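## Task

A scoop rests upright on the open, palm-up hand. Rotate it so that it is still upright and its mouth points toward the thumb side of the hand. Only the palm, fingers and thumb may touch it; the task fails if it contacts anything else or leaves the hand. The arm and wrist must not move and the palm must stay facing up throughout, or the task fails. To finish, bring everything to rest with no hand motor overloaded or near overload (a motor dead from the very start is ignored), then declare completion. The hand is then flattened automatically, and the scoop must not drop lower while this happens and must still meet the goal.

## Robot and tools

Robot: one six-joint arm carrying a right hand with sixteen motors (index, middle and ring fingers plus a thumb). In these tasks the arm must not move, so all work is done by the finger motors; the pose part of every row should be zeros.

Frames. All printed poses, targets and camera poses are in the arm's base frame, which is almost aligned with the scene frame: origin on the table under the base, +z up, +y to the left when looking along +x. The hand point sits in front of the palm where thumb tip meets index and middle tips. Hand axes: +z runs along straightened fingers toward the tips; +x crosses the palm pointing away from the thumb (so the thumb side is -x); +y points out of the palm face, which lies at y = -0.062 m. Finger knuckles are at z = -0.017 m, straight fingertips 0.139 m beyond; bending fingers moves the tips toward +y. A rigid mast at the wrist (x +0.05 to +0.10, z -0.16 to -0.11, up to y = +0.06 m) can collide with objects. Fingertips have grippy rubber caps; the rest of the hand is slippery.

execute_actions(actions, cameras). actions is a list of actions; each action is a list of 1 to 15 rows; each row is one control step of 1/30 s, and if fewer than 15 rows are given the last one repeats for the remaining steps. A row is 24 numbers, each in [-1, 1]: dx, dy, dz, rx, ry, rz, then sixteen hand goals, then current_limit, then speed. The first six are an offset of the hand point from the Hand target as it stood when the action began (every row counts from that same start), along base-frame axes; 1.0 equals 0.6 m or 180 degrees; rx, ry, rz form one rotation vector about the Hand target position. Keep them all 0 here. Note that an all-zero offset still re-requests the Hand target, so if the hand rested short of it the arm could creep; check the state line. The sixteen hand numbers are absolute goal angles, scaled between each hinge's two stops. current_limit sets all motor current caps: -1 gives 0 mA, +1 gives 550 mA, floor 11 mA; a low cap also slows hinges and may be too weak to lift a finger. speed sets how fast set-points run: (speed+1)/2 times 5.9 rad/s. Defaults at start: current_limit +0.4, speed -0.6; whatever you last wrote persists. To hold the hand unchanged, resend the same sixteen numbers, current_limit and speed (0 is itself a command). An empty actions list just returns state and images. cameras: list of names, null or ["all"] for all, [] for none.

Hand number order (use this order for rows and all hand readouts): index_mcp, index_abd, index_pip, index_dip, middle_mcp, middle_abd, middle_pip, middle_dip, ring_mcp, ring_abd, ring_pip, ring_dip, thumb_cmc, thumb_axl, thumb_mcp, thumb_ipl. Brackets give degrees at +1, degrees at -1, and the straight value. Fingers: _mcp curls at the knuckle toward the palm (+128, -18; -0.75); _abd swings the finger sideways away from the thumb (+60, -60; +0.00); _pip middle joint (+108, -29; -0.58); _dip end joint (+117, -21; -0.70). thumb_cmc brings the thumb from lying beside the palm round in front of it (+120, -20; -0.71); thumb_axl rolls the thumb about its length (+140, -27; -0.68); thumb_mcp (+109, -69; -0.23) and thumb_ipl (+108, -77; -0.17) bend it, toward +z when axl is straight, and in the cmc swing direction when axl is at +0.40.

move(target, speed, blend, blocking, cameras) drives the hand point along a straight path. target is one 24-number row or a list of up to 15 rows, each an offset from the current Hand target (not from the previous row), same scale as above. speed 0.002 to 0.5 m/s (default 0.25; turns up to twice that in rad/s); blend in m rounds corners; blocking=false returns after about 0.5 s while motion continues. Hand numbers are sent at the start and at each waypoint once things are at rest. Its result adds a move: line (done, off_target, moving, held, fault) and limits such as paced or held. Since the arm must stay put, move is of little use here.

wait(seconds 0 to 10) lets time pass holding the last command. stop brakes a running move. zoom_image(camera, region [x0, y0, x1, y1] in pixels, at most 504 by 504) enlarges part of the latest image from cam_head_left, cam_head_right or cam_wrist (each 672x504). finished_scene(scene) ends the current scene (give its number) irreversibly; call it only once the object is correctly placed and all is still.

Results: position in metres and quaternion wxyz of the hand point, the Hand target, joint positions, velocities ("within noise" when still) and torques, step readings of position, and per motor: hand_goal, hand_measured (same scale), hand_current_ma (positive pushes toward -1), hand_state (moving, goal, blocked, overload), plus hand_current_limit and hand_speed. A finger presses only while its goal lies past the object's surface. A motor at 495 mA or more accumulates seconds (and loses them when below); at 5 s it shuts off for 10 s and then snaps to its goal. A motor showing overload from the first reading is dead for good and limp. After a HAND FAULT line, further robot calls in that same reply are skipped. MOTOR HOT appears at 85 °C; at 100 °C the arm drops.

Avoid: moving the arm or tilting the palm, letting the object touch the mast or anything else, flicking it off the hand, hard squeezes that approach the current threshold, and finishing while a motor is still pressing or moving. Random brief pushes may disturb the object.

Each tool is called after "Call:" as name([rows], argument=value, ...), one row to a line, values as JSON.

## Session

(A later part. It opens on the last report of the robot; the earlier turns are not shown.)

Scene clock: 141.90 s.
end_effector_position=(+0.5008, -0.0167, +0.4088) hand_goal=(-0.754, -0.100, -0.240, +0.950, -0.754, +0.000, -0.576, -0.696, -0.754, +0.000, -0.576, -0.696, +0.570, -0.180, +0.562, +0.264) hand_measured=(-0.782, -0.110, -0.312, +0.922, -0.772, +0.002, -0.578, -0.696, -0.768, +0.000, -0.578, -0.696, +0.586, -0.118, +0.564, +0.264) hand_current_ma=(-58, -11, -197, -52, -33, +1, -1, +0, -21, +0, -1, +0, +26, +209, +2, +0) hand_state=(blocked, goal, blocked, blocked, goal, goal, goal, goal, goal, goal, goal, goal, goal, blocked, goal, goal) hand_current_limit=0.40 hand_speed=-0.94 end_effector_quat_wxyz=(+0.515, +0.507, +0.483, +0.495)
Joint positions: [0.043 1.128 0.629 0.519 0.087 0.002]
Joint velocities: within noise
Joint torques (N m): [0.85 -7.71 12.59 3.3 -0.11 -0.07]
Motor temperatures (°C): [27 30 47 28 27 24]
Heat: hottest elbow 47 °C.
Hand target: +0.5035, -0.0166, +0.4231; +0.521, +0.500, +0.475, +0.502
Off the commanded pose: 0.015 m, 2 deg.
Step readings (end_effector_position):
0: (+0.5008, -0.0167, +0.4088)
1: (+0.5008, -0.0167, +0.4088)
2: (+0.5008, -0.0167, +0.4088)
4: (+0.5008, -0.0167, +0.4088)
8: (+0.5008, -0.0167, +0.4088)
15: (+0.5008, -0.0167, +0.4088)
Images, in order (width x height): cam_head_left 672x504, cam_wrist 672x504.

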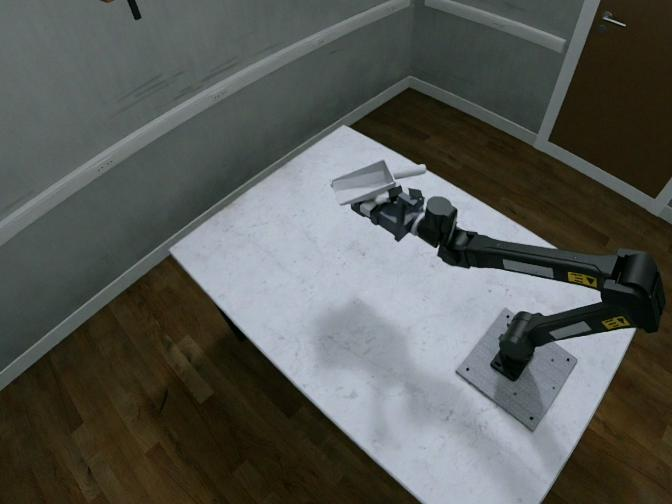

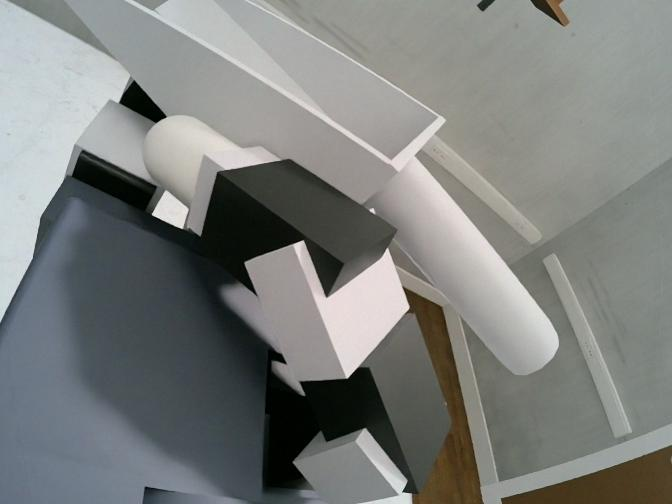

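Call:
execute_actions([
  [[0,0,0,0,0,0,-0.754,-0.1,-0.19,0.97,-0.754,0,-0.576,-0.696,-0.754,0,-0.576,-0.696,0.571,-0.2,0.562,0.265,0.4,-0.95]],
], cameras=["cam_wrist"])

Call:
execute_actions([
  [[0,0,0,0,0,0,-0.754,-0.1,-0.14,0.97,-0.754,0,-0.576,-0.696,-0.754,0,-0.576,-0.696,0.571,-0.22,0.562,0.265,0.4,-0.95]],
], cameras=["cam_wrist","cam_head_left"])

Scene clock: 147.80 s.
end_effector_position=(+0.5008, -0.0167, +0.4088) hand_goal=(-0.754, -0.100, -0.190, +0.970, -0.754, +0.000, -0.576, -0.696, -0.754, +0.000, -0.576, -0.696, +0.570, -0.200, +0.562, +0.264) hand_measured=(-0.786, -0.114, -0.284, +0.922, -0.772, +0.002, -0.578, -0.696, -0.768, +0.000, -0.578, -0.696, +0.592, -0.116, +0.562, +0.262) hand_current_ma=(-72, -15, -279, -111, -33, +1, -1, +0, -21, +0, -1, +0, +38, +316, +0, -3) hand_state=(blocked, goal, blocked, blocked, goal, goal, goal, goal, goal, goal, goal, goal, blocked, blocked, goal, goal) hand_current_limit=0.40 hand_speed=-0.95 end_effector_quat_wxyz=(+0.515, +0.507, +0.483, +0.495)
Joint positions: [0.043 1.128 0.629 0.519 0.087 0.002]
Joint velocities: within noise
Joint torques (N m): [0.79 -7.77 12.59 3.33 -0.11 -0.07]
Motor temperatures (°C): [27 30 47 28 27 24]
Heat: hottest elbow 47 °C.
Hand target: +0.5035, -0.0166, +0.4231; +0.521, +0.500, +0.475, +0.502
Off the commanded pose: 0.015 m, 2 deg.
Step readings (end_effector_position):
0: (+0.5008, -0.0167, +0.4088)
1: (+0.5008, -0.0167, +0.4088)
2: (+0.5008, -0.0167, +0.4088)
4: (+0.5008, -0.0167, +0.4088)
8: (+0.5008, -0.0167, +0.4088)
15: (+0.5008, -0.0167, +0.4088)
Images, in order (width x height): cam_wrist 672x504.

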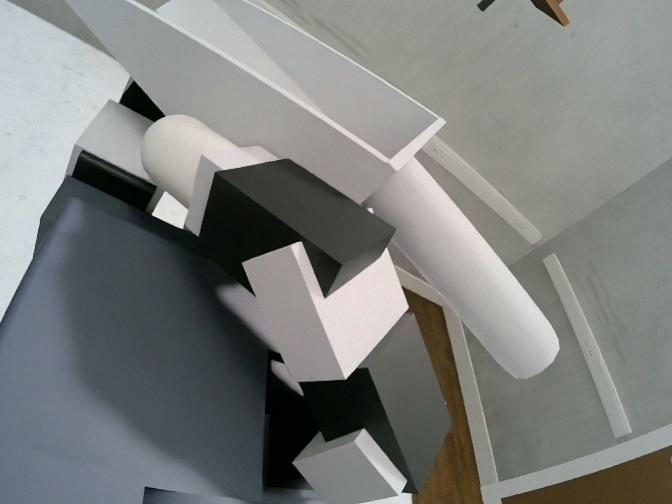

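Scene clock: 148.50 s.
end_effector_position=(+0.5008, -0.0167, +0.4088) hand_goal=(-0.754, -0.100, -0.140, +0.970, -0.754, +0.000, -0.576, -0.696, -0.754, +0.000, -0.576, -0.696, +0.570, -0.220, +0.562, +0.264) hand_measured=(-0.792, -0.114, -0.252, +0.922, -0.772, +0.002, -0.578, -0.696, -0.768, +0.000, -0.578, -0.696, +0.596, -0.112, +0.560, +0.260) hand_current_ma=(-90, -18, -360, -111, -33, +1, -1, +0, -21, +0, -1, +0, +47, +385, -3, -5) hand_state=(blocked, goal, blocked, blocked, goal, goal, goal, goal, goal, goal, goal, goal, blocked, blocked, goal, goal) hand_current_limit=0.40 hand_speed=-0.95 end_effector_quat_wxyz=(+0.515, +0.507, +0.483, +0.495)
Joint positions: [0.043 1.128 0.629 0.519 0.087 0.002]
Joint velocities: within noise
Joint torques (N m): [0.85 -7.77 12.57 3.32 -0.11 -0.07]
Motor temperatures (°C): [27 30 47 28 27 24]
Heat: hottest elbow 47 °C.
Hand target: +0.5035, -0.0166, +0.4231; +0.521, +0.500, +0.475, +0.502
Off the commanded pose: 0.015 m, 2 deg.
Step readings (end_effector_position):
0: (+0.5008, -0.0167, +0.4088)
1: (+0.5008, -0.0167, +0.4088)
2: (+0.5008, -0.0167, +0.4088)
4: (+0.5008, -0.0167, +0.4088)
8: (+0.5008, -0.0167, +0.4088)
15: (+0.5008, -0.0167, +0.4088)
Images, in order (width x height): cam_head_left 672x504, cam_wrist 672x504.

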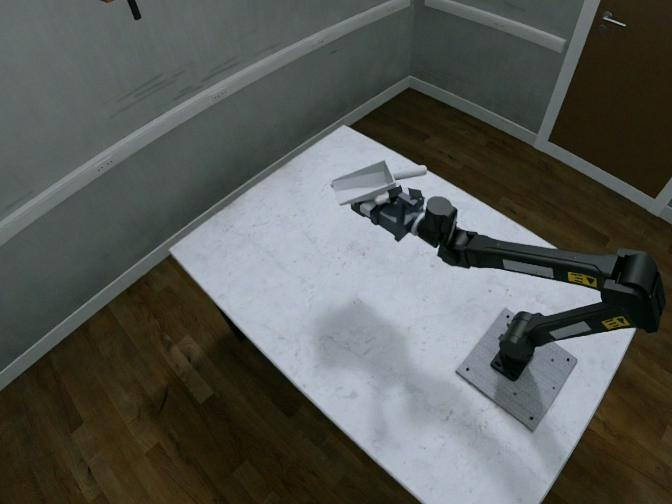

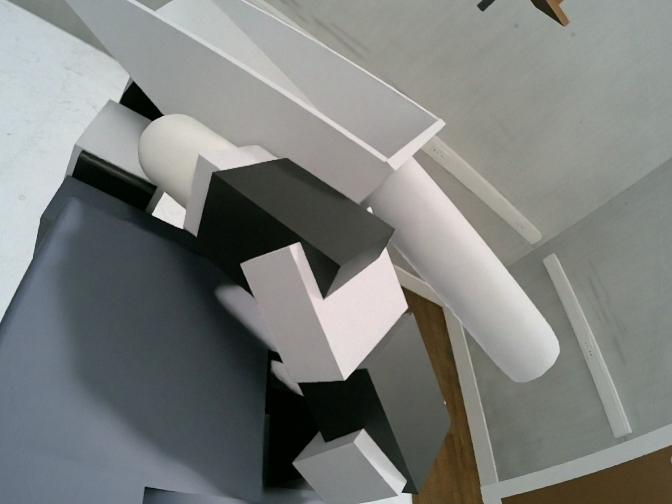

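Call:
execute_actions([
  [[0,0,0,0,0,0,-0.754,-0.1,-0.26,0.95,-0.754,0,-0.576,-0.696,-0.754,0,-0.576,-0.696,0.571,-0.11,0.562,0.265,0.4,-0.92]],
], cameras=["cam_wrist"])

Call:
execute_actions([
  [[0,0,0,0,0,0,-0.754,-0.1,-0.28,0.95,-0.754,0,-0.576,-0.696,-0.754,0,-0.576,-0.696,0.571,-0.05,0.562,0.265,0.4,-0.9]],
], cameras=["cam_wrist","cam_head_left"])

Scene clock: 151.17 s.
end_effector_position=(+0.5008, -0.0167, +0.4088) hand_goal=(-0.754, -0.100, -0.260, +0.950, -0.754, +0.000, -0.576, -0.696, -0.754, +0.000, -0.576, -0.696, +0.570, -0.110, +0.562, +0.264) hand_measured=(-0.792, -0.110, -0.270, +0.930, -0.772, +0.002, -0.578, -0.696, -0.768, +0.000, -0.578, -0.696, +0.588, -0.098, +0.562, +0.260) hand_current_ma=(-90, -9, -14, -34, -33, +1, -1, +0, -21, +0, -1, +0, +29, +22, +0, -4) hand_state=(blocked, goal, goal, blocked, goal, goal, goal, goal, goal, goal, goal, goal, goal, goal, goal, goal) hand_current_limit=0.40 hand_speed=-0.92 end_effector_quat_wxyz=(+0.515, +0.507, +0.483, +0.495)
Joint positions: [0.043 1.128 0.629 0.519 0.087 0.002]
Joint velocities: within noise
Joint torques (N m): [0.85 -7.77 12.59 3.33 -0.11 -0.07]
Motor temperatures (°C): [27 30 47 28 27 24]
Heat: hottest elbow 47 °C.
Hand target: +0.5035, -0.0166, +0.4231; +0.521, +0.500, +0.475, +0.502
Off the commanded pose: 0.015 m, 2 deg.
Step readings (end_effector_position):
0: (+0.5008, -0.0167, +0.4088)
1: (+0.5008, -0.0167, +0.4088)
2: (+0.5008, -0.0167, +0.4088)
4: (+0.5008, -0.0167, +0.4088)
8: (+0.5008, -0.0167, +0.4088)
15: (+0.5008, -0.0167, +0.4088)
Images, in order (width x height): cam_wrist 672x504.

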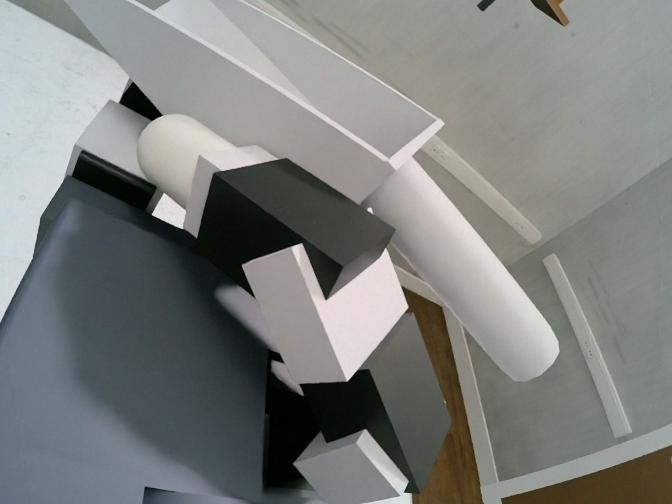

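Scene clock: 151.87 s.
end_effector_position=(+0.5008, -0.0167, +0.4088) hand_goal=(-0.754, -0.100, -0.280, +0.950, -0.754, +0.000, -0.576, -0.696, -0.754, +0.000, -0.576, -0.696, +0.570, -0.050, +0.562, +0.264) hand_measured=(-0.788, -0.104, -0.284, +0.944, -0.772, +0.002, -0.578, -0.696, -0.768, +0.000, -0.578, -0.696, +0.584, -0.052, +0.566, +0.264) hand_current_ma=(-77, -4, -3, -8, -33, +1, -1, +0, -21, +0, -1, +0, +20, -2, +4, +0) hand_state=(blocked, goal, goal, goal, goal, goal, goal, goal, goal, goal, goal, goal, goal, goal, goal, goal) hand_current_limit=0.40 hand_speed=-0.90 end_effector_quat_wxyz=(+0.515, +0.507, +0.483, +0.495)
Joint positions: [0.043 1.128 0.629 0.519 0.087 0.002]
Joint velocities: within noise
Joint torques (N m): [0.79 -7.71 12.56 3.3 -0.11 -0.06]
Motor temperatures (°C): [27 30 47 28 27 24]
Heat: hottest elbow 47 °C.
Hand target: +0.5035, -0.0166, +0.4231; +0.521, +0.500, +0.475, +0.502
Off the commanded pose: 0.015 m, 2 deg.
Step readings (end_effector_position):
0: (+0.5008, -0.0167, +0.4088)
1: (+0.5008, -0.0167, +0.4088)
2: (+0.5008, -0.0167, +0.4088)
4: (+0.5008, -0.0167, +0.4088)
8: (+0.5008, -0.0167, +0.4088)
15: (+0.5008, -0.0167, +0.4088)
Images, in order (width x height): cam_head_left 672x504, cam_wrist 672x504.

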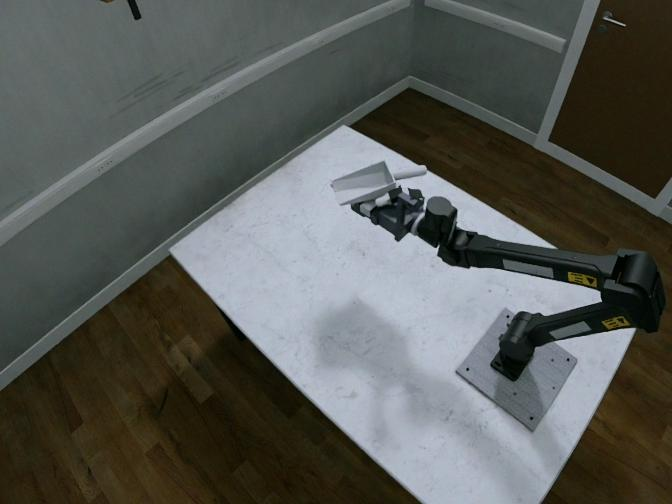

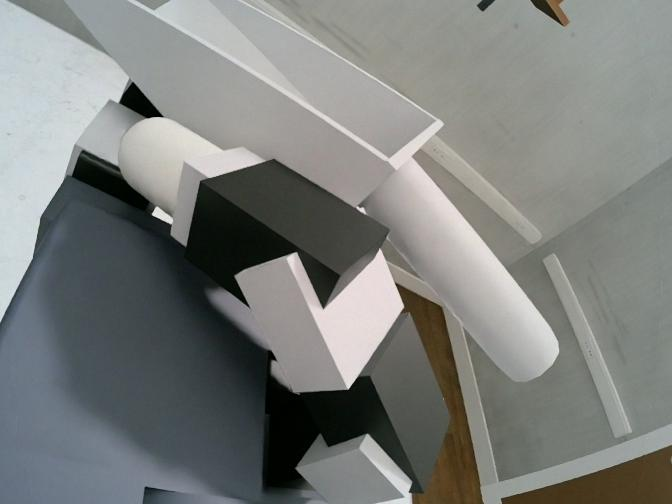

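Call:
execute_actions([
  [[0,0,0,0,0,0,-0.754,-0.1,-0.28,0.95,-0.754,0,-0.576,-0.696,-0.754,0,-0.576,-0.696,0.571,0.15,0.562,0.265,0.4,-0.85]],
], cameras=[])

Call:
execute_actions([
  [[0,0,0,0,0,0,-0.754,-0.1,-0.28,0.95,-0.754,0,-0.576,-0.696,-0.754,0,-0.576,-0.696,0.571,0.15,0.1,0.0,0.4,-0.8]],
], cameras=["cam_wrist","cam_head_left"])

Scene clock: 153.77 s.
end_effector_position=(+0.5008, -0.0167, +0.4088) hand_goal=(-0.754, -0.100, -0.280, +0.950, -0.754, +0.000, -0.576, -0.696, -0.754, +0.000, -0.576, -0.696, +0.570, +0.150, +0.562, +0.264) hand_measured=(-0.788, -0.104, -0.284, +0.944, -0.772, +0.002, -0.578, -0.696, -0.768, +0.000, -0.578, -0.696, +0.584, +0.148, +0.566, +0.264) hand_current_ma=(-77, -4, -3, -8, -33, +1, -1, +0, -21, +0, -1, +0, +20, -2, +4, +0) hand_state=(blocked, goal, goal, goal, goal, goal, goal, goal, goal, goal, goal, goal, goal, goal, goal, goal) hand_current_limit=0.40 hand_speed=-0.85 end_effector_quat_wxyz=(+0.515, +0.507, +0.483, +0.495)
Joint positions: [0.043 1.128 0.629 0.519 0.087 0.002]
Joint velocities: within noise
Joint torques (N m): [0.85 -7.65 12.6 3.32 -0.11 -0.06]
Motor temperatures (°C): [27 30 47 28 27 24]
Heat: hottest elbow 47 °C.
Hand target: +0.5035, -0.0166, +0.4231; +0.521, +0.500, +0.475, +0.502
Off the commanded pose: 0.015 m, 2 deg.
Step readings (end_effector_position):
0: (+0.5008, -0.0167, +0.4088)
1: (+0.5008, -0.0167, +0.4088)
2: (+0.5008, -0.0167, +0.4088)
4: (+0.5008, -0.0167, +0.4088)
8: (+0.5008, -0.0167, +0.4088)
15: (+0.5008, -0.0167, +0.4088)
No camera images: "cameras" was empty.

Scene clock: 155.23 s.
end_effector_position=(+0.5008, -0.0167, +0.4088) hand_goal=(-0.754, -0.100, -0.280, +0.950, -0.754, +0.000, -0.576, -0.696, -0.754, +0.000, -0.576, -0.696, +0.570, +0.150, +0.100, +0.000) hand_measured=(-0.788, -0.104, -0.284, +0.944, -0.772, +0.002, -0.578, -0.696, -0.768, +0.000, -0.578, -0.696, +0.580, +0.148, +0.108, +0.004) hand_current_ma=(-77, -4, -3, -8, -33, +1, -1, +0, -21, +0, -1, +0, +14, -2, +14, +6) hand_state=(blocked, goal, goal, goal, goal, goal, goal, goal, goal, goal, goal, goal, goal, goal, goal, goal) hand_current_limit=0.40 hand_speed=-0.80 end_effector_quat_wxyz=(+0.515, +0.507, +0.483, +0.495)
Joint positions: [0.043 1.128 0.629 0.519 0.087 0.002]
Joint velocities: within noise
Joint torques (N m): [0.85 -7.77 12.59 3.28 -0.11 -0.08]
Motor temperatures (°C): [27 30 47 28 27 24]
Heat: hottest elbow 47 °C.
Hand target: +0.5035, -0.0166, +0.4231; +0.521, +0.500, +0.475, +0.502
Off the commanded pose: 0.015 m, 2 deg.
Step readings (end_effector_position):
0: (+0.5008, -0.0167, +0.4088)
1: (+0.5008, -0.0167, +0.4088)
2: (+0.5008, -0.0167, +0.4088)
4: (+0.5008, -0.0167, +0.4088)
8: (+0.5008, -0.0167, +0.4088)
15: (+0.5008, -0.0167, +0.4088)
Images, in order (width x height): cam_head_left 672x504, cam_wrist 672x504.

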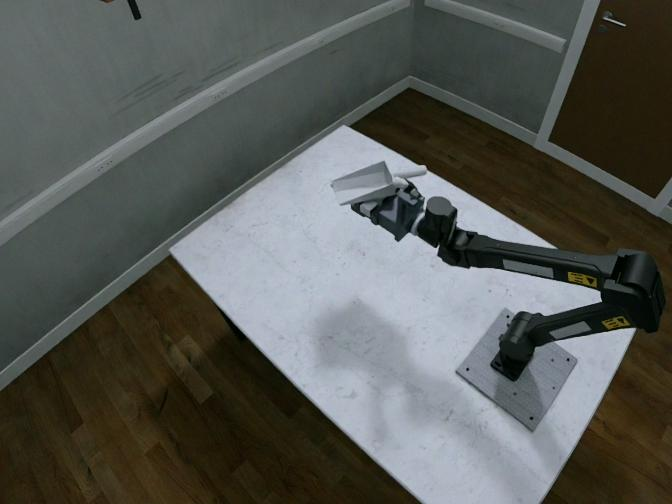

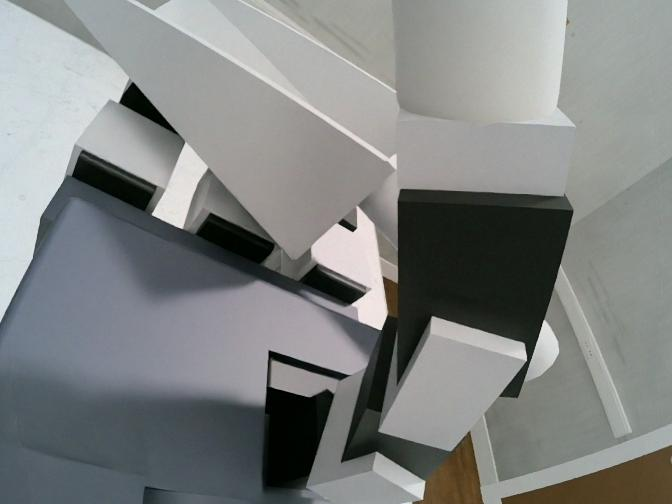

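Call:
execute_actions([
  [[0,0,0,0,0,0,-0.754,-0.1,-0.28,0.95,-0.754,0,-0.576,-0.696,-0.754,0,-0.576,-0.696,0.571,0.15,-0.22,-0.168,0.4,-0.75]],
], cameras=[])

Call:
execute_actions([
  [[0,0,0,0,0,0,-0.754,-0.1,-0.28,0.95,-0.754,0,-0.576,-0.696,-0.754,0,-0.576,-0.696,0.571,-0.68,-0.22,-0.168,0.4,-0.7]],
], cameras=["cam_wrist","cam_head_left"])

Scene clock: 157.07 s.
end_effector_position=(+0.5008, -0.0167, +0.4088) hand_goal=(-0.754, -0.100, -0.280, +0.950, -0.754, +0.000, -0.576, -0.696, -0.754, +0.000, -0.576, -0.696, +0.570, +0.150, -0.220, -0.168) hand_measured=(-0.788, -0.104, -0.284, +0.944, -0.772, +0.002, -0.578, -0.696, -0.768, +0.000, -0.578, -0.696, +0.572, +0.148, -0.218, -0.166) hand_current_ma=(-77, -4, -3, -8, -33, +1, -1, +0, -21, +0, -1, +0, +2, -2, +2, +2) hand_state=(blocked, goal, goal, goal, goal, goal, goal, goal, goal, goal, goal, goal, goal, goal, goal, goal) hand_current_limit=0.40 hand_speed=-0.75 end_effector_quat_wxyz=(+0.515, +0.507, +0.483, +0.495)
Joint positions: [0.043 1.128 0.629 0.519 0.087 0.002]
Joint velocities: within noise
Joint torques (N m): [0.85 -7.65 12.57 3.28 -0.11 -0.1]
Motor temperatures (°C): [27 30 47 28 27 24]
Heat: hottest elbow 47 °C.
Hand target: +0.5035, -0.0166, +0.4231; +0.521, +0.500, +0.475, +0.502
Off the commanded pose: 0.015 m, 2 deg.
Step readings (end_effector_position):
0: (+0.5008, -0.0167, +0.4088)
1: (+0.5008, -0.0167, +0.4088)
2: (+0.5008, -0.0167, +0.4088)
4: (+0.5008, -0.0167, +0.4088)
8: (+0.5008, -0.0167, +0.4088)
15: (+0.5008, -0.0167, +0.4088)
No camera images: "cameras" was empty.

Scene clock: 158.70 s.
end_effector_position=(+0.5008, -0.0167, +0.4088) hand_goal=(-0.754, -0.100, -0.280, +0.950, -0.754, +0.000, -0.576, -0.696, -0.754, +0.000, -0.576, -0.696, +0.570, -0.680, -0.220, -0.168) hand_measured=(-0.788, -0.104, -0.284, +0.944, -0.772, +0.002, -0.578, -0.696, -0.768, +0.000, -0.578, -0.696, +0.572, -0.678, -0.218, -0.166) hand_current_ma=(-77, -4, -3, -8, -33, +1, -1, +0, -21, +0, -1, +0, +2, +2, +2, +2) hand_state=(blocked, goal, goal, goal, goal, goal, goal, goal, goal, goal, goal, goal, goal, goal, goal, goal) hand_current_limit=0.40 hand_speed=-0.70 end_effector_quat_wxyz=(+0.515, +0.507, +0.483, +0.495)
Joint positions: [0.043 1.128 0.629 0.519 0.087 0.002]
Joint velocities: within noise
Joint torques (N m): [0.85 -7.71 12.55 3.29 -0.11 -0.1]
Motor temperatures (°C): [27 30 47 28 27 24]
Heat: hottest elbow 47 °C.
Hand target: +0.5035, -0.0166, +0.4231; +0.521, +0.500, +0.475, +0.502
Off the commanded pose: 0.015 m, 2 deg.
Step readings (end_effector_position):
0: (+0.5008, -0.0167, +0.4088)
1: (+0.5008, -0.0167, +0.4088)
2: (+0.5008, -0.0167, +0.4088)
4: (+0.5008, -0.0167, +0.4088)
8: (+0.5008, -0.0167, +0.4088)
15: (+0.5008, -0.0167, +0.4088)
Images, in order (width x height): cam_head_left 672x504, cam_wrist 672x504.

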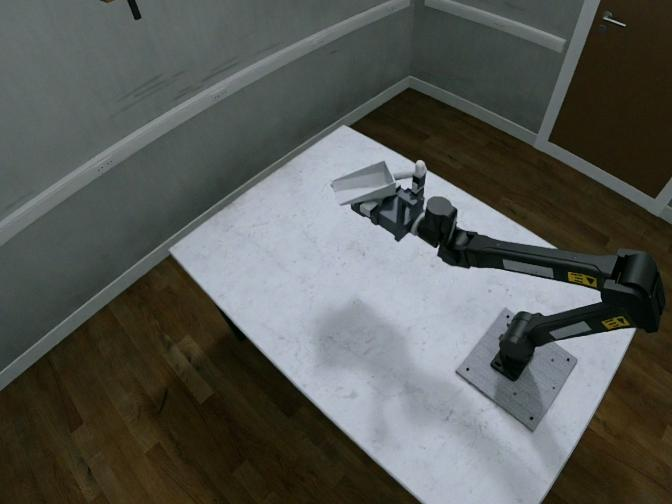

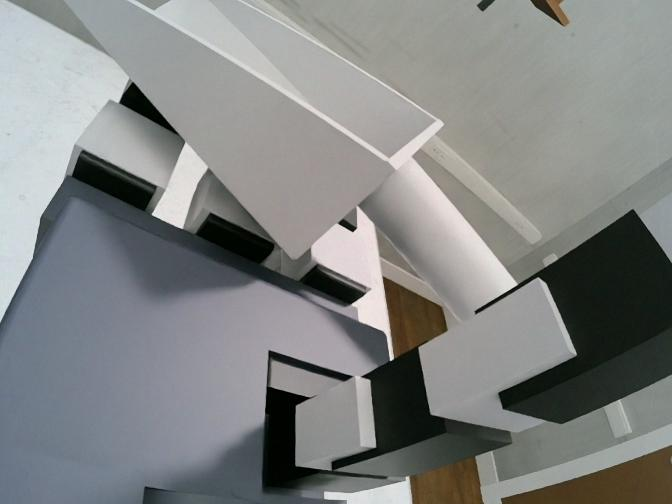

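Call:
execute_actions([
  [[0,0,0,0,0,0,-0.754,-0.1,-0.28,0.95,-0.754,0,-0.576,-0.696,-0.754,0,-0.576,-0.696,0.2,-0.68,-0.22,-0.168,0.4,-0.75]],
], cameras=["cam_wrist"])

Call:
execute_actions([
  [[0,0,0,0,0,0,-0.754,-0.1,-0.28,0.95,-0.754,0,-0.576,-0.696,-0.754,0,-0.576,-0.696,-0.2,-0.68,-0.22,-0.168,0.4,-0.75]],
], cameras=["cam_wrist"])

Call:
execute_actions([
  [[0,0,0,0,0,0,-0.754,-0.1,-0.28,0.95,-0.754,0,-0.576,-0.696,-0.754,0,-0.576,-0.696,-0.75,-0.68,-0.22,-0.168,0.4,-0.75]],
], cameras=["cam_wrist","cam_head_left","cam_head_right"])

Scene clock: 160.37 s.
end_effector_position=(+0.5008, -0.0167, +0.4088) hand_goal=(-0.754, -0.100, -0.280, +0.950, -0.754, +0.000, -0.576, -0.696, -0.754, +0.000, -0.576, -0.696, +0.200, -0.680, -0.220, -0.168) hand_measured=(-0.788, -0.104, -0.284, +0.944, -0.772, +0.002, -0.578, -0.696, -0.768, +0.000, -0.578, -0.696, +0.196, -0.678, -0.218, -0.166) hand_current_ma=(-77, -4, -3, -8, -33, +1, -1, +0, -21, +0, -1, +0, -3, +2, +2, +2) hand_state=(blocked, goal, goal, goal, goal, goal, goal, goal, goal, goal, goal, goal, goal, goal, goal, goal) hand_current_limit=0.40 hand_speed=-0.75 end_effector_quat_wxyz=(+0.515, +0.507, +0.483, +0.495)
Joint positions: [0.043 1.128 0.629 0.519 0.087 0.002]
Joint velocities: within noise
Joint torques (N m): [0.91 -7.65 12.56 3.28 -0.11 -0.13]
Motor temperatures (°C): [27 30 47 28 27 24]
Heat: hottest elbow 47 °C.
Hand target: +0.5035, -0.0166, +0.4231; +0.521, +0.500, +0.475, +0.502
Off the commanded pose: 0.015 m, 2 deg.
Step readings (end_effector_position):
0: (+0.5008, -0.0167, +0.4088)
1: (+0.5008, -0.0167, +0.4088)
2: (+0.5008, -0.0167, +0.4088)
4: (+0.5008, -0.0167, +0.4088)
8: (+0.5008, -0.0167, +0.4088)
15: (+0.5008, -0.0167, +0.4088)
Images, in order (width x height): cam_wrist 672x504.

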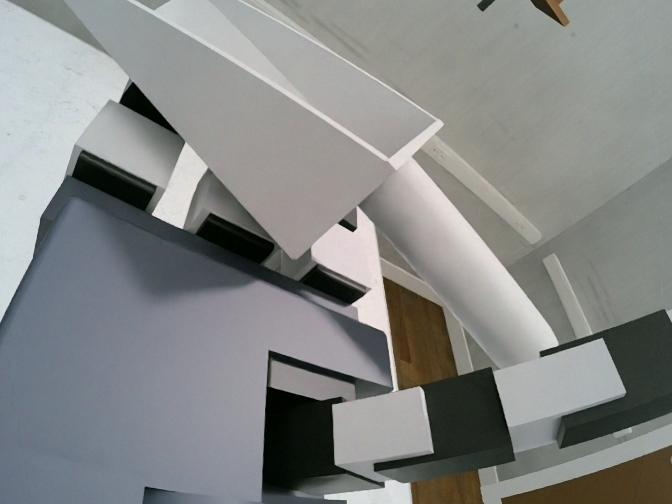

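Scene clock: 161.30 s.
end_effector_position=(+0.5008, -0.0167, +0.4088) hand_goal=(-0.754, -0.100, -0.280, +0.950, -0.754, +0.000, -0.576, -0.696, -0.754, +0.000, -0.576, -0.696, -0.200, -0.680, -0.220, -0.168) hand_measured=(-0.788, -0.104, -0.284, +0.944, -0.772, +0.002, -0.578, -0.696, -0.768, +0.000, -0.578, -0.696, -0.208, -0.678, -0.218, -0.166) hand_current_ma=(-77, -4, -3, -8, -33, +1, -1, +0, -21, +0, -1, +0, -10, +2, +2, +2) hand_state=(blocked, goal, goal, goal, goal, goal, goal, goal, goal, goal, goal, goal, goal, goal, goal, goal) hand_current_limit=0.40 hand_speed=-0.75 end_effector_quat_wxyz=(+0.515, +0.507, +0.483, +0.495)
Joint positions: [0.043 1.128 0.629 0.519 0.087 0.002]
Joint velocities: within noise
Joint torques (N m): [0.85 -7.65 12.59 3.26 -0.11 -0.16]
Motor temperatures (°C): [27 30 47 28 27 24]
Heat: hottest elbow 47 °C.
Hand target: +0.5035, -0.0166, +0.4231; +0.521, +0.500, +0.475, +0.502
Off the commanded pose: 0.015 m, 2 deg.
Step readings (end_effector_position):
0: (+0.5008, -0.0167, +0.4088)
1: (+0.5008, -0.0167, +0.4088)
2: (+0.5008, -0.0167, +0.4088)
4: (+0.5008, -0.0167, +0.4088)
8: (+0.5008, -0.0167, +0.4088)
15: (+0.5008, -0.0167, +0.4088)
Images, in order (width x height): cam_wrist 672x504.

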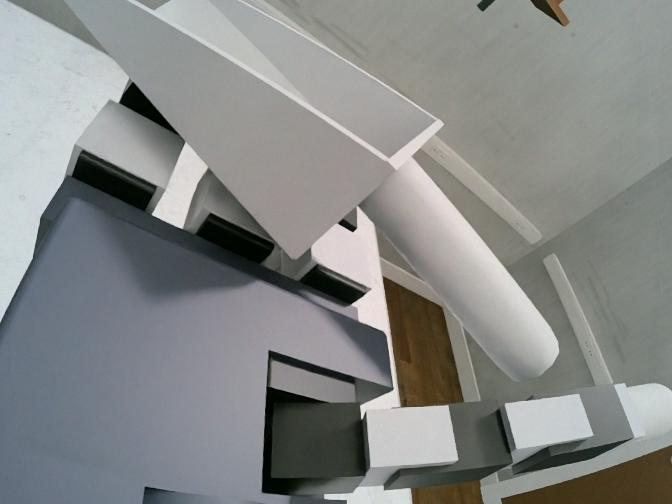

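Scene clock: 162.50 s.
end_effector_position=(+0.5008, -0.0167, +0.4088) hand_goal=(-0.754, -0.100, -0.280, +0.950, -0.754, +0.000, -0.576, -0.696, -0.754, +0.000, -0.576, -0.696, -0.750, -0.680, -0.220, -0.168) hand_measured=(-0.788, -0.104, -0.284, +0.944, -0.772, +0.002, -0.578, -0.696, -0.768, +0.000, -0.578, -0.696, -0.760, -0.678, -0.218, -0.166) hand_current_ma=(-77, -4, -3, -8, -33, +1, -1, +0, -21, +0, -1, +0, -14, +2, +2, +2) hand_state=(blocked, goal, goal, goal, goal, goal, goal, goal, goal, goal, goal, goal, goal, goal, goal, goal) hand_current_limit=0.40 hand_speed=-0.75 end_effector_quat_wxyz=(+0.515, +0.507, +0.483, +0.495)
Joint positions: [0.043 1.128 0.629 0.519 0.087 0.002]
Joint velocities: within noise
Joint torques (N m): [0.79 -7.65 12.57 3.29 -0.1 -0.17]
Motor temperatures (°C): [27 30 47 28 27 24]
Heat: hottest elbow 47 °C.
Hand target: +0.5035, -0.0166, +0.4231; +0.521, +0.500, +0.475, +0.502
Off the commanded pose: 0.015 m, 2 deg.
Step readings (end_effector_position):
0: (+0.5008, -0.0167, +0.4088)
1: (+0.5008, -0.0167, +0.4088)
2: (+0.5008, -0.0167, +0.4088)
4: (+0.5008, -0.0167, +0.4088)
8: (+0.5008, -0.0167, +0.4088)
15: (+0.5008, -0.0167, +0.4088)

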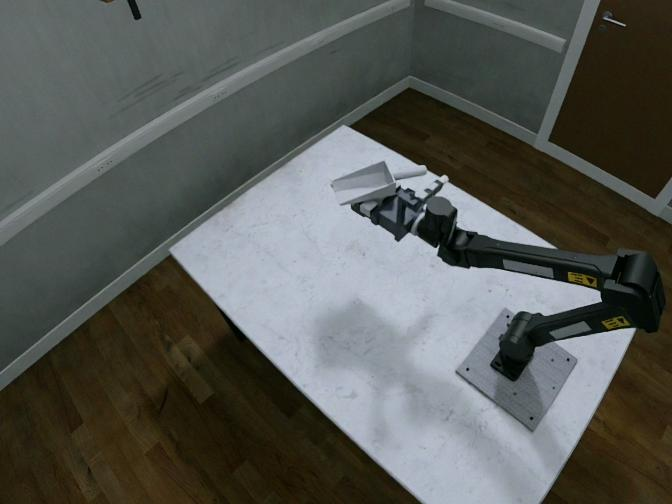

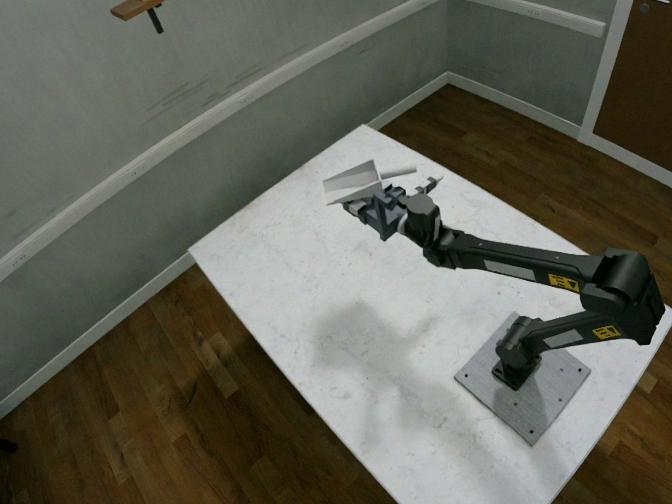

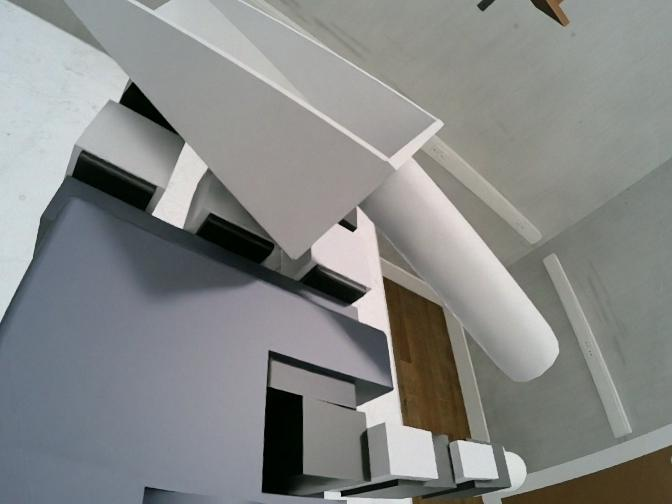

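Call:
execute_actions([
  [[0,0,0,0,0,0,-0.754,-0.1,-0.22,0.95,-0.754,0,-0.576,-0.696,-0.754,0,-0.576,-0.696,-0.75,-0.68,-0.22,-0.168,0.4,-0.95]],
], cameras=["cam_wrist"])

Call:
execute_actions([
  [[0,0,0,0,0,0,-0.754,-0.1,-0.16,0.95,-0.754,0,-0.576,-0.696,-0.754,0,-0.576,-0.696,-0.75,-0.68,-0.22,-0.168,0.4,-0.95]],
], cameras=["cam_wrist","cam_head_left"])

Scene clock: 164.37 s.
end_effector_position=(+0.5008, -0.0167, +0.4088) hand_goal=(-0.754, -0.100, -0.220, +0.950, -0.754, +0.000, -0.576, -0.696, -0.754, +0.000, -0.576, -0.696, -0.750, -0.680, -0.220, -0.168) hand_measured=(-0.788, -0.104, -0.236, +0.944, -0.772, +0.002, -0.578, -0.696, -0.768, +0.000, -0.578, -0.696, -0.760, -0.678, -0.218, -0.166) hand_current_ma=(-72, -4, -25, -8, -33, +1, -1, +0, -21, +0, -1, +0, -14, +2, +2, +2) hand_state=(blocked, goal, goal, goal, goal, goal, goal, goal, goal, goal, goal, goal, goal, goal, goal, goal) hand_current_limit=0.40 hand_speed=-0.95 end_effector_quat_wxyz=(+0.515, +0.507, +0.483, +0.495)
Joint positions: [0.043 1.128 0.629 0.519 0.087 0.002]
Joint velocities: within noise
Joint torques (N m): [0.91 -7.71 12.55 3.26 -0.11 -0.17]
Motor temperatures (°C): [27 30 47 28 27 24]
Heat: hottest elbow 47 °C.
Hand target: +0.5035, -0.0166, +0.4231; +0.521, +0.500, +0.475, +0.502
Off the commanded pose: 0.015 m, 2 deg.
Step readings (end_effector_position):
0: (+0.5008, -0.0167, +0.4088)
1: (+0.5008, -0.0167, +0.4088)
2: (+0.5008, -0.0167, +0.4088)
4: (+0.5008, -0.0167, +0.4088)
8: (+0.5008, -0.0167, +0.4088)
15: (+0.5008, -0.0167, +0.4088)
Images, in order (width x height): cam_wrist 672x504.

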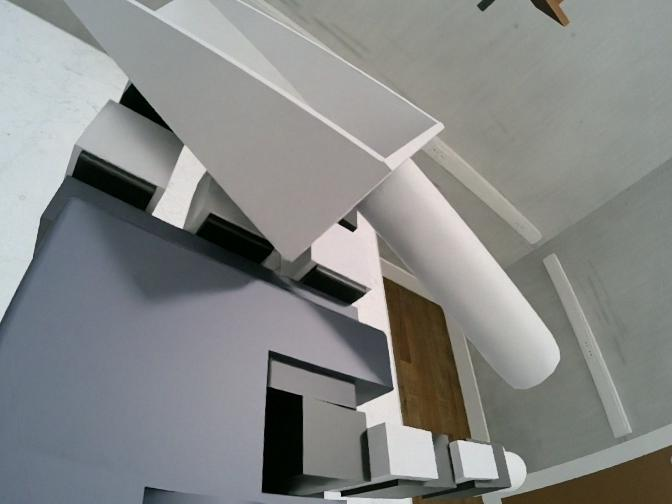

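Scene clock: 165.07 s.
end_effector_position=(+0.5008, -0.0167, +0.4088) hand_goal=(-0.754, -0.100, -0.160, +0.950, -0.754, +0.000, -0.576, -0.696, -0.754, +0.000, -0.576, -0.696, -0.750, -0.680, -0.220, -0.168) hand_measured=(-0.784, -0.104, -0.178, +0.944, -0.772, +0.002, -0.578, -0.696, -0.768, +0.000, -0.578, -0.696, -0.760, -0.678, -0.218, -0.166) hand_current_ma=(-65, -4, -27, -8, -33, +1, -1, +0, -21, +0, -1, +0, -14, +2, +2, +2) hand_state=(blocked, goal, goal, goal, goal, goal, goal, goal, goal, goal, goal, goal, goal, goal, goal, goal) hand_current_limit=0.40 hand_speed=-0.95 end_effector_quat_wxyz=(+0.515, +0.507, +0.483, +0.495)
Joint positions: [0.043 1.128 0.629 0.519 0.087 0.002]
Joint velocities: within noise
Joint torques (N m): [0.85 -7.71 12.56 3.26 -0.11 -0.17]
Motor temperatures (°C): [27 30 47 28 27 24]
Heat: hottest elbow 47 °C.
Hand target: +0.5035, -0.0166, +0.4231; +0.521, +0.500, +0.475, +0.502
Off the commanded pose: 0.015 m, 2 deg.
Step readings (end_effector_position):
0: (+0.5008, -0.0167, +0.4088)
1: (+0.5008, -0.0167, +0.4088)
2: (+0.5008, -0.0167, +0.4088)
4: (+0.5008, -0.0167, +0.4088)
8: (+0.5008, -0.0167, +0.4088)
15: (+0.5008, -0.0167, +0.4088)
Images, in order (width x height): cam_head_left 672x504, cam_wrist 672x504.

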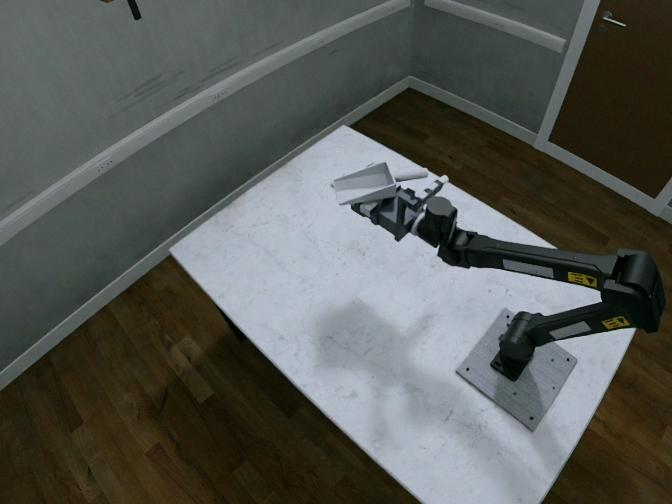

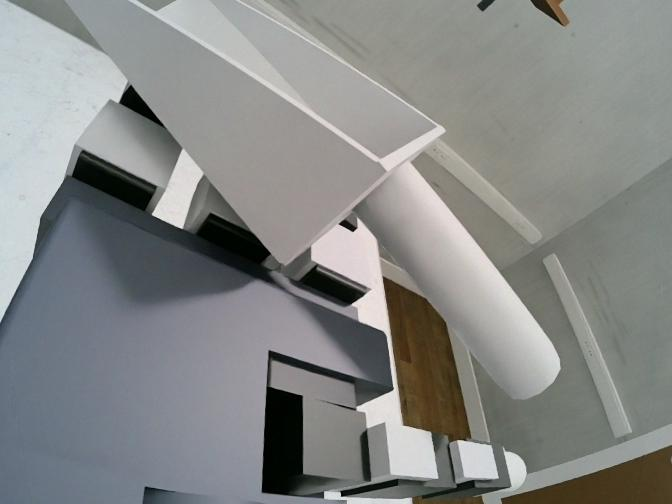

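Call:
execute_actions([
  [[0,0,0,0,0,0,-0.754,-0.1,-0.08,0.95,-0.754,0,-0.576,-0.696,-0.754,0,-0.576,-0.696,-0.75,-0.68,-0.22,-0.168,0.4,-0.95]],
], cameras=["cam_wrist"])

Call:
execute_actions([
  [[0,0,0,0,0,0,-0.754,-0.1,0.0,0.95,-0.754,0,-0.576,-0.696,-0.754,0,-0.576,-0.696,-0.75,-0.68,-0.22,-0.168,0.4,-0.95]],
], cameras=["cam_wrist","cam_head_left","cam_head_right"])

Scene clock: 166.33 s.
end_effector_position=(+0.5008, -0.0167, +0.4088) hand_goal=(-0.754, -0.100, -0.080, +0.950, -0.754, +0.000, -0.576, -0.696, -0.754, +0.000, -0.576, -0.696, -0.750, -0.680, -0.220, -0.168) hand_measured=(-0.780, -0.104, -0.100, +0.944, -0.772, +0.002, -0.578, -0.696, -0.768, +0.000, -0.578, -0.696, -0.760, -0.678, -0.218, -0.166) hand_current_ma=(-54, -4, -34, -8, -33, +1, -1, +0, -21, +0, -1, +0, -14, +2, +2, +2) hand_state=(blocked, goal, blocked, goal, goal, goal, goal, goal, goal, goal, goal, goal, goal, goal, goal, goal) hand_current_limit=0.40 hand_speed=-0.95 end_effector_quat_wxyz=(+0.515, +0.507, +0.483, +0.495)
Joint positions: [0.043 1.128 0.629 0.519 0.087 0.002]
Joint velocities: within noise
Joint torques (N m): [0.85 -7.65 12.56 3.26 -0.11 -0.17]
Motor temperatures (°C): [27 30 47 28 27 24]
Heat: hottest elbow 47 °C.
Hand target: +0.5035, -0.0166, +0.4231; +0.521, +0.500, +0.475, +0.502
Off the commanded pose: 0.015 m, 2 deg.
Step readings (end_effector_position):
0: (+0.5008, -0.0167, +0.4088)
1: (+0.5008, -0.0167, +0.4088)
2: (+0.5008, -0.0167, +0.4088)
4: (+0.5008, -0.0167, +0.4088)
8: (+0.5008, -0.0167, +0.4088)
15: (+0.5008, -0.0167, +0.4088)
Images, in order (width x height): cam_wrist 672x504.

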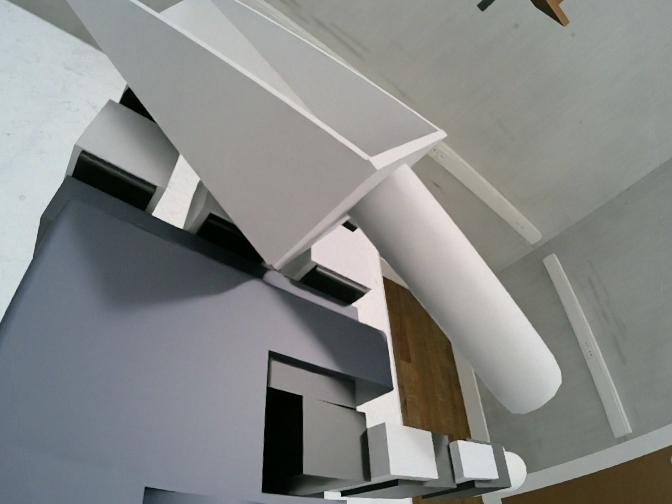

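Scene clock: 167.20 s.
end_effector_position=(+0.5008, -0.0167, +0.4088) hand_goal=(-0.754, -0.100, +0.000, +0.950, -0.754, +0.000, -0.576, -0.696, -0.754, +0.000, -0.576, -0.696, -0.750, -0.680, -0.220, -0.168) hand_measured=(-0.780, -0.104, -0.020, +0.944, -0.772, +0.002, -0.578, -0.696, -0.768, +0.000, -0.578, -0.696, -0.760, -0.678, -0.218, -0.166) hand_current_ma=(-53, -3, -34, -8, -33, +1, -1, +0, -21, +0, -1, +0, -14, +2, +2, +2) hand_state=(blocked, goal, blocked, goal, goal, goal, goal, goal, goal, goal, goal, goal, goal, goal, goal, goal) hand_current_limit=0.40 hand_speed=-0.95 end_effector_quat_wxyz=(+0.515, +0.507, +0.483, +0.495)
Joint positions: [0.043 1.128 0.629 0.519 0.087 0.002]
Joint velocities: within noise
Joint torques (N m): [0.79 -7.71 12.56 3.28 -0.11 -0.17]
Motor temperatures (°C): [27 30 47 28 27 24]
Heat: hottest elbow 47 °C.
Hand target: +0.5035, -0.0166, +0.4231; +0.521, +0.500, +0.475, +0.502
Off the commanded pose: 0.015 m, 2 deg.
Step readings (end_effector_position):
0: (+0.5008, -0.0167, +0.4088)
1: (+0.5008, -0.0167, +0.4088)
2: (+0.5008, -0.0167, +0.4088)
4: (+0.5008, -0.0167, +0.4088)
8: (+0.5008, -0.0167, +0.4088)
15: (+0.5008, -0.0167, +0.4088)

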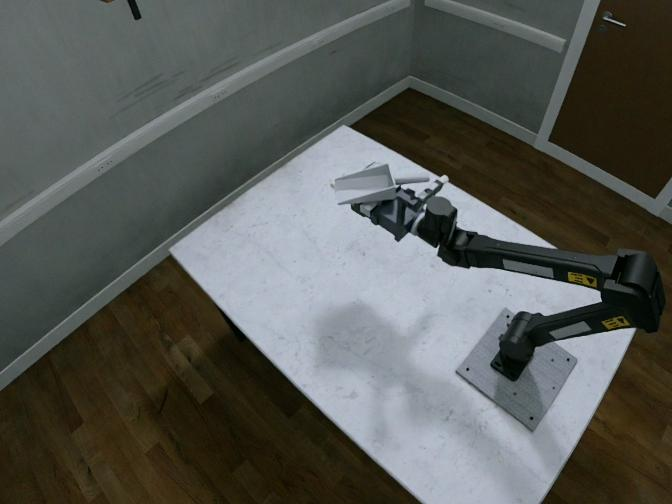

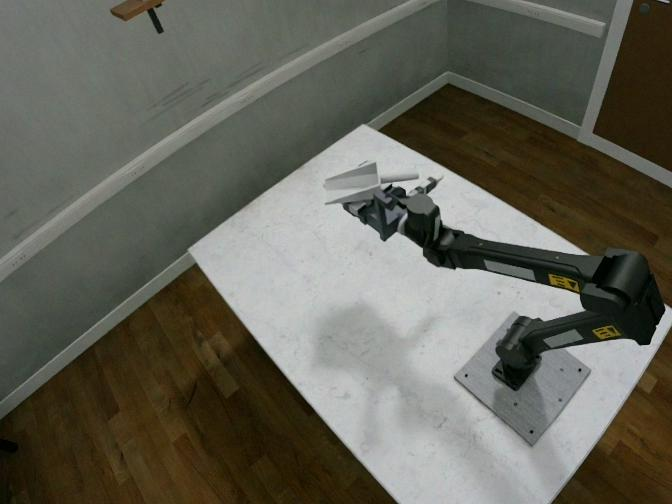

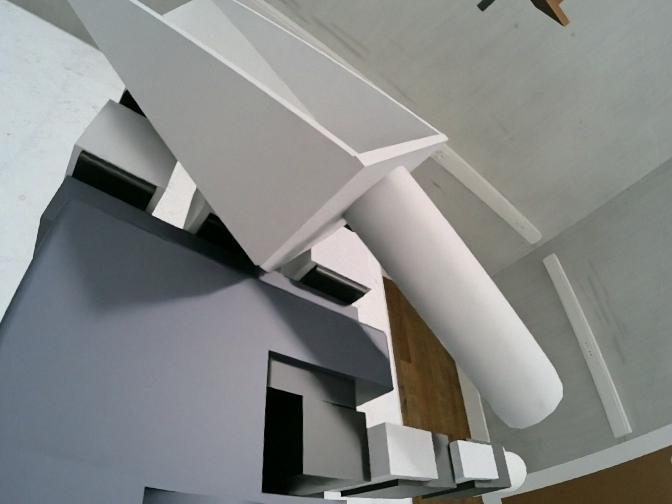

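Call:
zoom_image(camera="cam_head_left", region=[320, 150, 460, 250])

Call:
zoom_image(camera="cam_head_right", region=[310, 150, 450, 250])

Scaled by 3.600.

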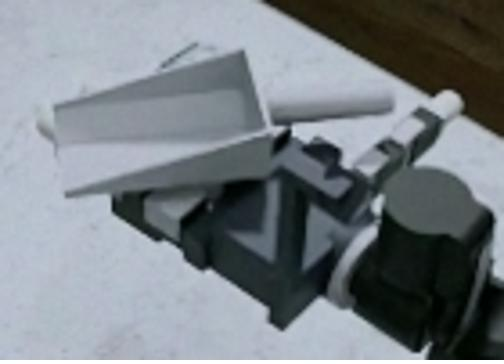

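Scaled by 3.600.

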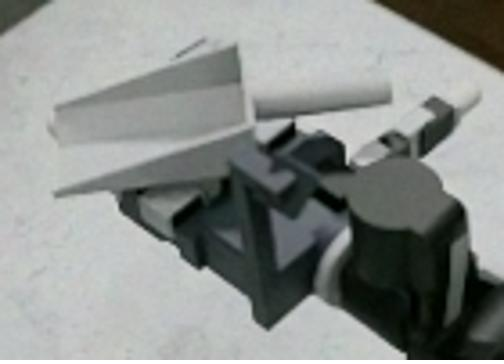

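Call:
execute_actions([
  [[0,0,0,0,0,0,-0.754,-0.1,0.08,0.95,-0.754,0,-0.576,-0.696,-0.754,0,-0.576,-0.696,-0.75,-0.68,-0.22,-0.168,0.4,-0.95]],
], cameras=["cam_wrist"])

Call:
execute_actions([
  [[0,0,0,0,0,0,-0.754,-0.1,0.16,0.95,-0.754,0,-0.576,-0.696,-0.754,0,-0.576,-0.696,-0.75,-0.68,-0.22,-0.168,0.4,-0.95]],
], cameras=["cam_wrist","cam_head_left","cam_head_right"])

Scene clock: 178.63 s.
end_effector_position=(+0.5008, -0.0167, +0.4088) hand_goal=(-0.754, -0.100, +0.080, +0.950, -0.754, +0.000, -0.576, -0.696, -0.754, +0.000, -0.576, -0.696, -0.750, -0.680, -0.220, -0.168) hand_measured=(-0.780, -0.104, +0.060, +0.944, -0.772, +0.002, -0.578, -0.696, -0.768, +0.000, -0.578, -0.696, -0.760, -0.678, -0.218, -0.166) hand_current_ma=(-52, -3, -34, -8, -33, +1, -1, +0, -21, +0, -1, +0, -14, +2, +2, +2) hand_state=(blocked, goal, blocked, goal, goal, goal, goal, goal, goal, goal, goal, goal, goal, goal, goal, goal) hand_current_limit=0.40 hand_speed=-0.95 end_effector_quat_wxyz=(+0.515, +0.507, +0.483, +0.495)
Joint positions: [0.043 1.128 0.629 0.519 0.087 0.002]
Joint velocities: within noise
Joint torques (N m): [0.97 -7.59 12.55 3.28 -0.11 -0.18]
Motor temperatures (°C): [27 30 48 28 27 24]
Heat: hottest elbow 48 °C.
Hand target: +0.5035, -0.0166, +0.4231; +0.521, +0.500, +0.475, +0.502
Off the commanded pose: 0.015 m, 2 deg.
Step readings (end_effector_position):
0: (+0.5008, -0.0167, +0.4088)
1: (+0.5008, -0.0167, +0.4088)
2: (+0.5008, -0.0167, +0.4088)
4: (+0.5008, -0.0167, +0.4088)
8: (+0.5008, -0.0167, +0.4088)
15: (+0.5008, -0.0167, +0.4088)
Images, in order (width x height): cam_wrist 672x504.

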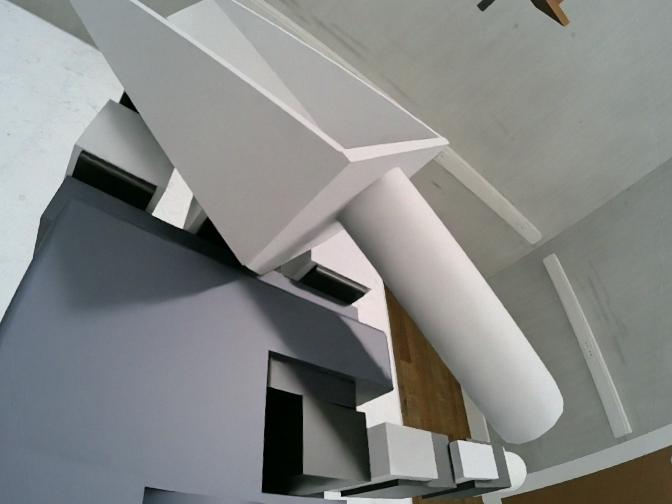

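Scene clock: 179.50 s.
end_effector_position=(+0.5008, -0.0167, +0.4088) hand_goal=(-0.754, -0.100, +0.160, +0.950, -0.754, +0.000, -0.576, -0.696, -0.754, +0.000, -0.576, -0.696, -0.750, -0.680, -0.220, -0.168) hand_measured=(-0.780, -0.104, +0.138, +0.944, -0.772, +0.002, -0.578, -0.696, -0.768, +0.000, -0.578, -0.696, -0.760, -0.678, -0.218, -0.166) hand_current_ma=(-52, -2, -36, -8, -33, +1, -1, +0, -21, +0, -1, +0, -14, +2, +2, +2) hand_state=(blocked, goal, blocked, goal, goal, goal, goal, goal, goal, goal, goal, goal, goal, goal, goal, goal) hand_current_limit=0.40 hand_speed=-0.95 end_effector_quat_wxyz=(+0.515, +0.507, +0.483, +0.495)
Joint positions: [0.043 1.128 0.629 0.519 0.087 0.002]
Joint velocities: within noise
Joint torques (N m): [0.79 -7.71 12.56 3.28 -0.11 -0.17]
Motor temperatures (°C): [27 30 48 28 27 24]
Heat: hottest elbow 48 °C.
Hand target: +0.5035, -0.0166, +0.4231; +0.521, +0.500, +0.475, +0.502
Off the commanded pose: 0.015 m, 2 deg.
Step readings (end_effector_position):
0: (+0.5008, -0.0167, +0.4088)
1: (+0.5008, -0.0167, +0.4088)
2: (+0.5008, -0.0167, +0.4088)
4: (+0.5008, -0.0167, +0.4088)
8: (+0.5008, -0.0167, +0.4088)
15: (+0.5008, -0.0167, +0.4088)

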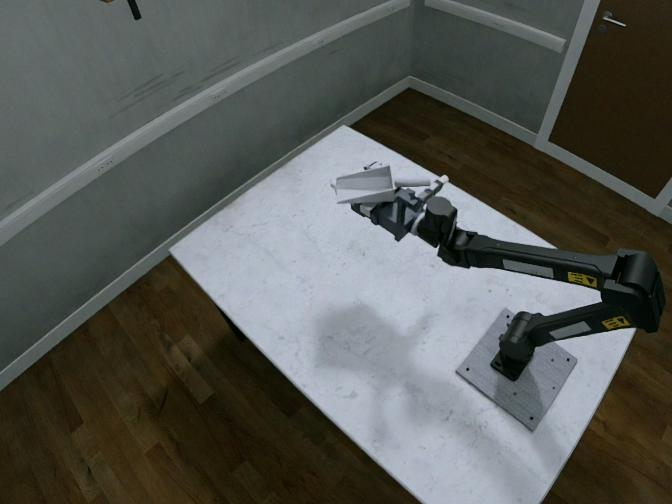

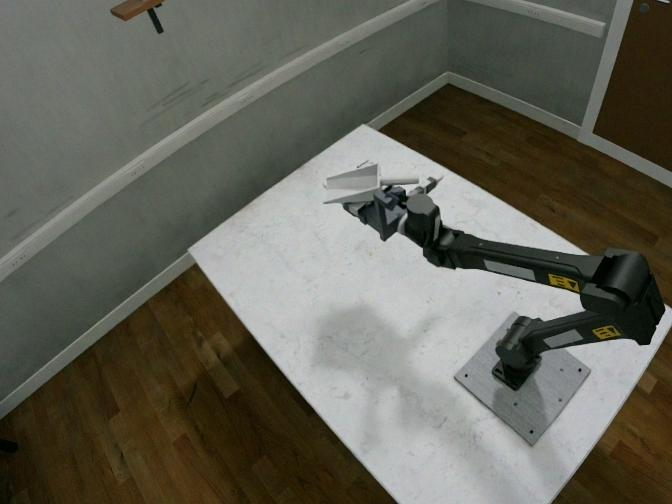

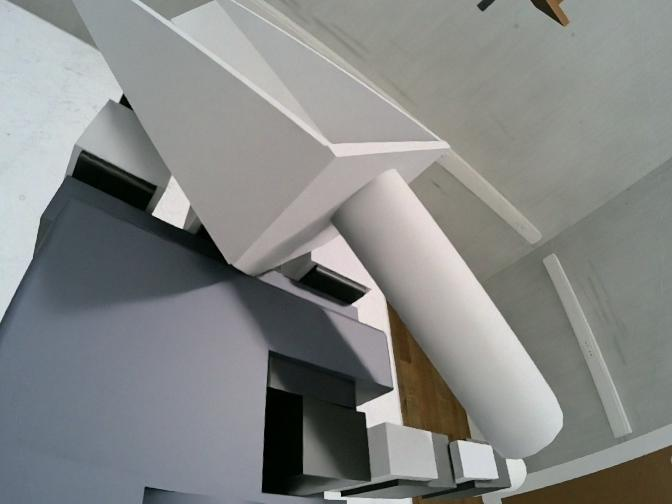

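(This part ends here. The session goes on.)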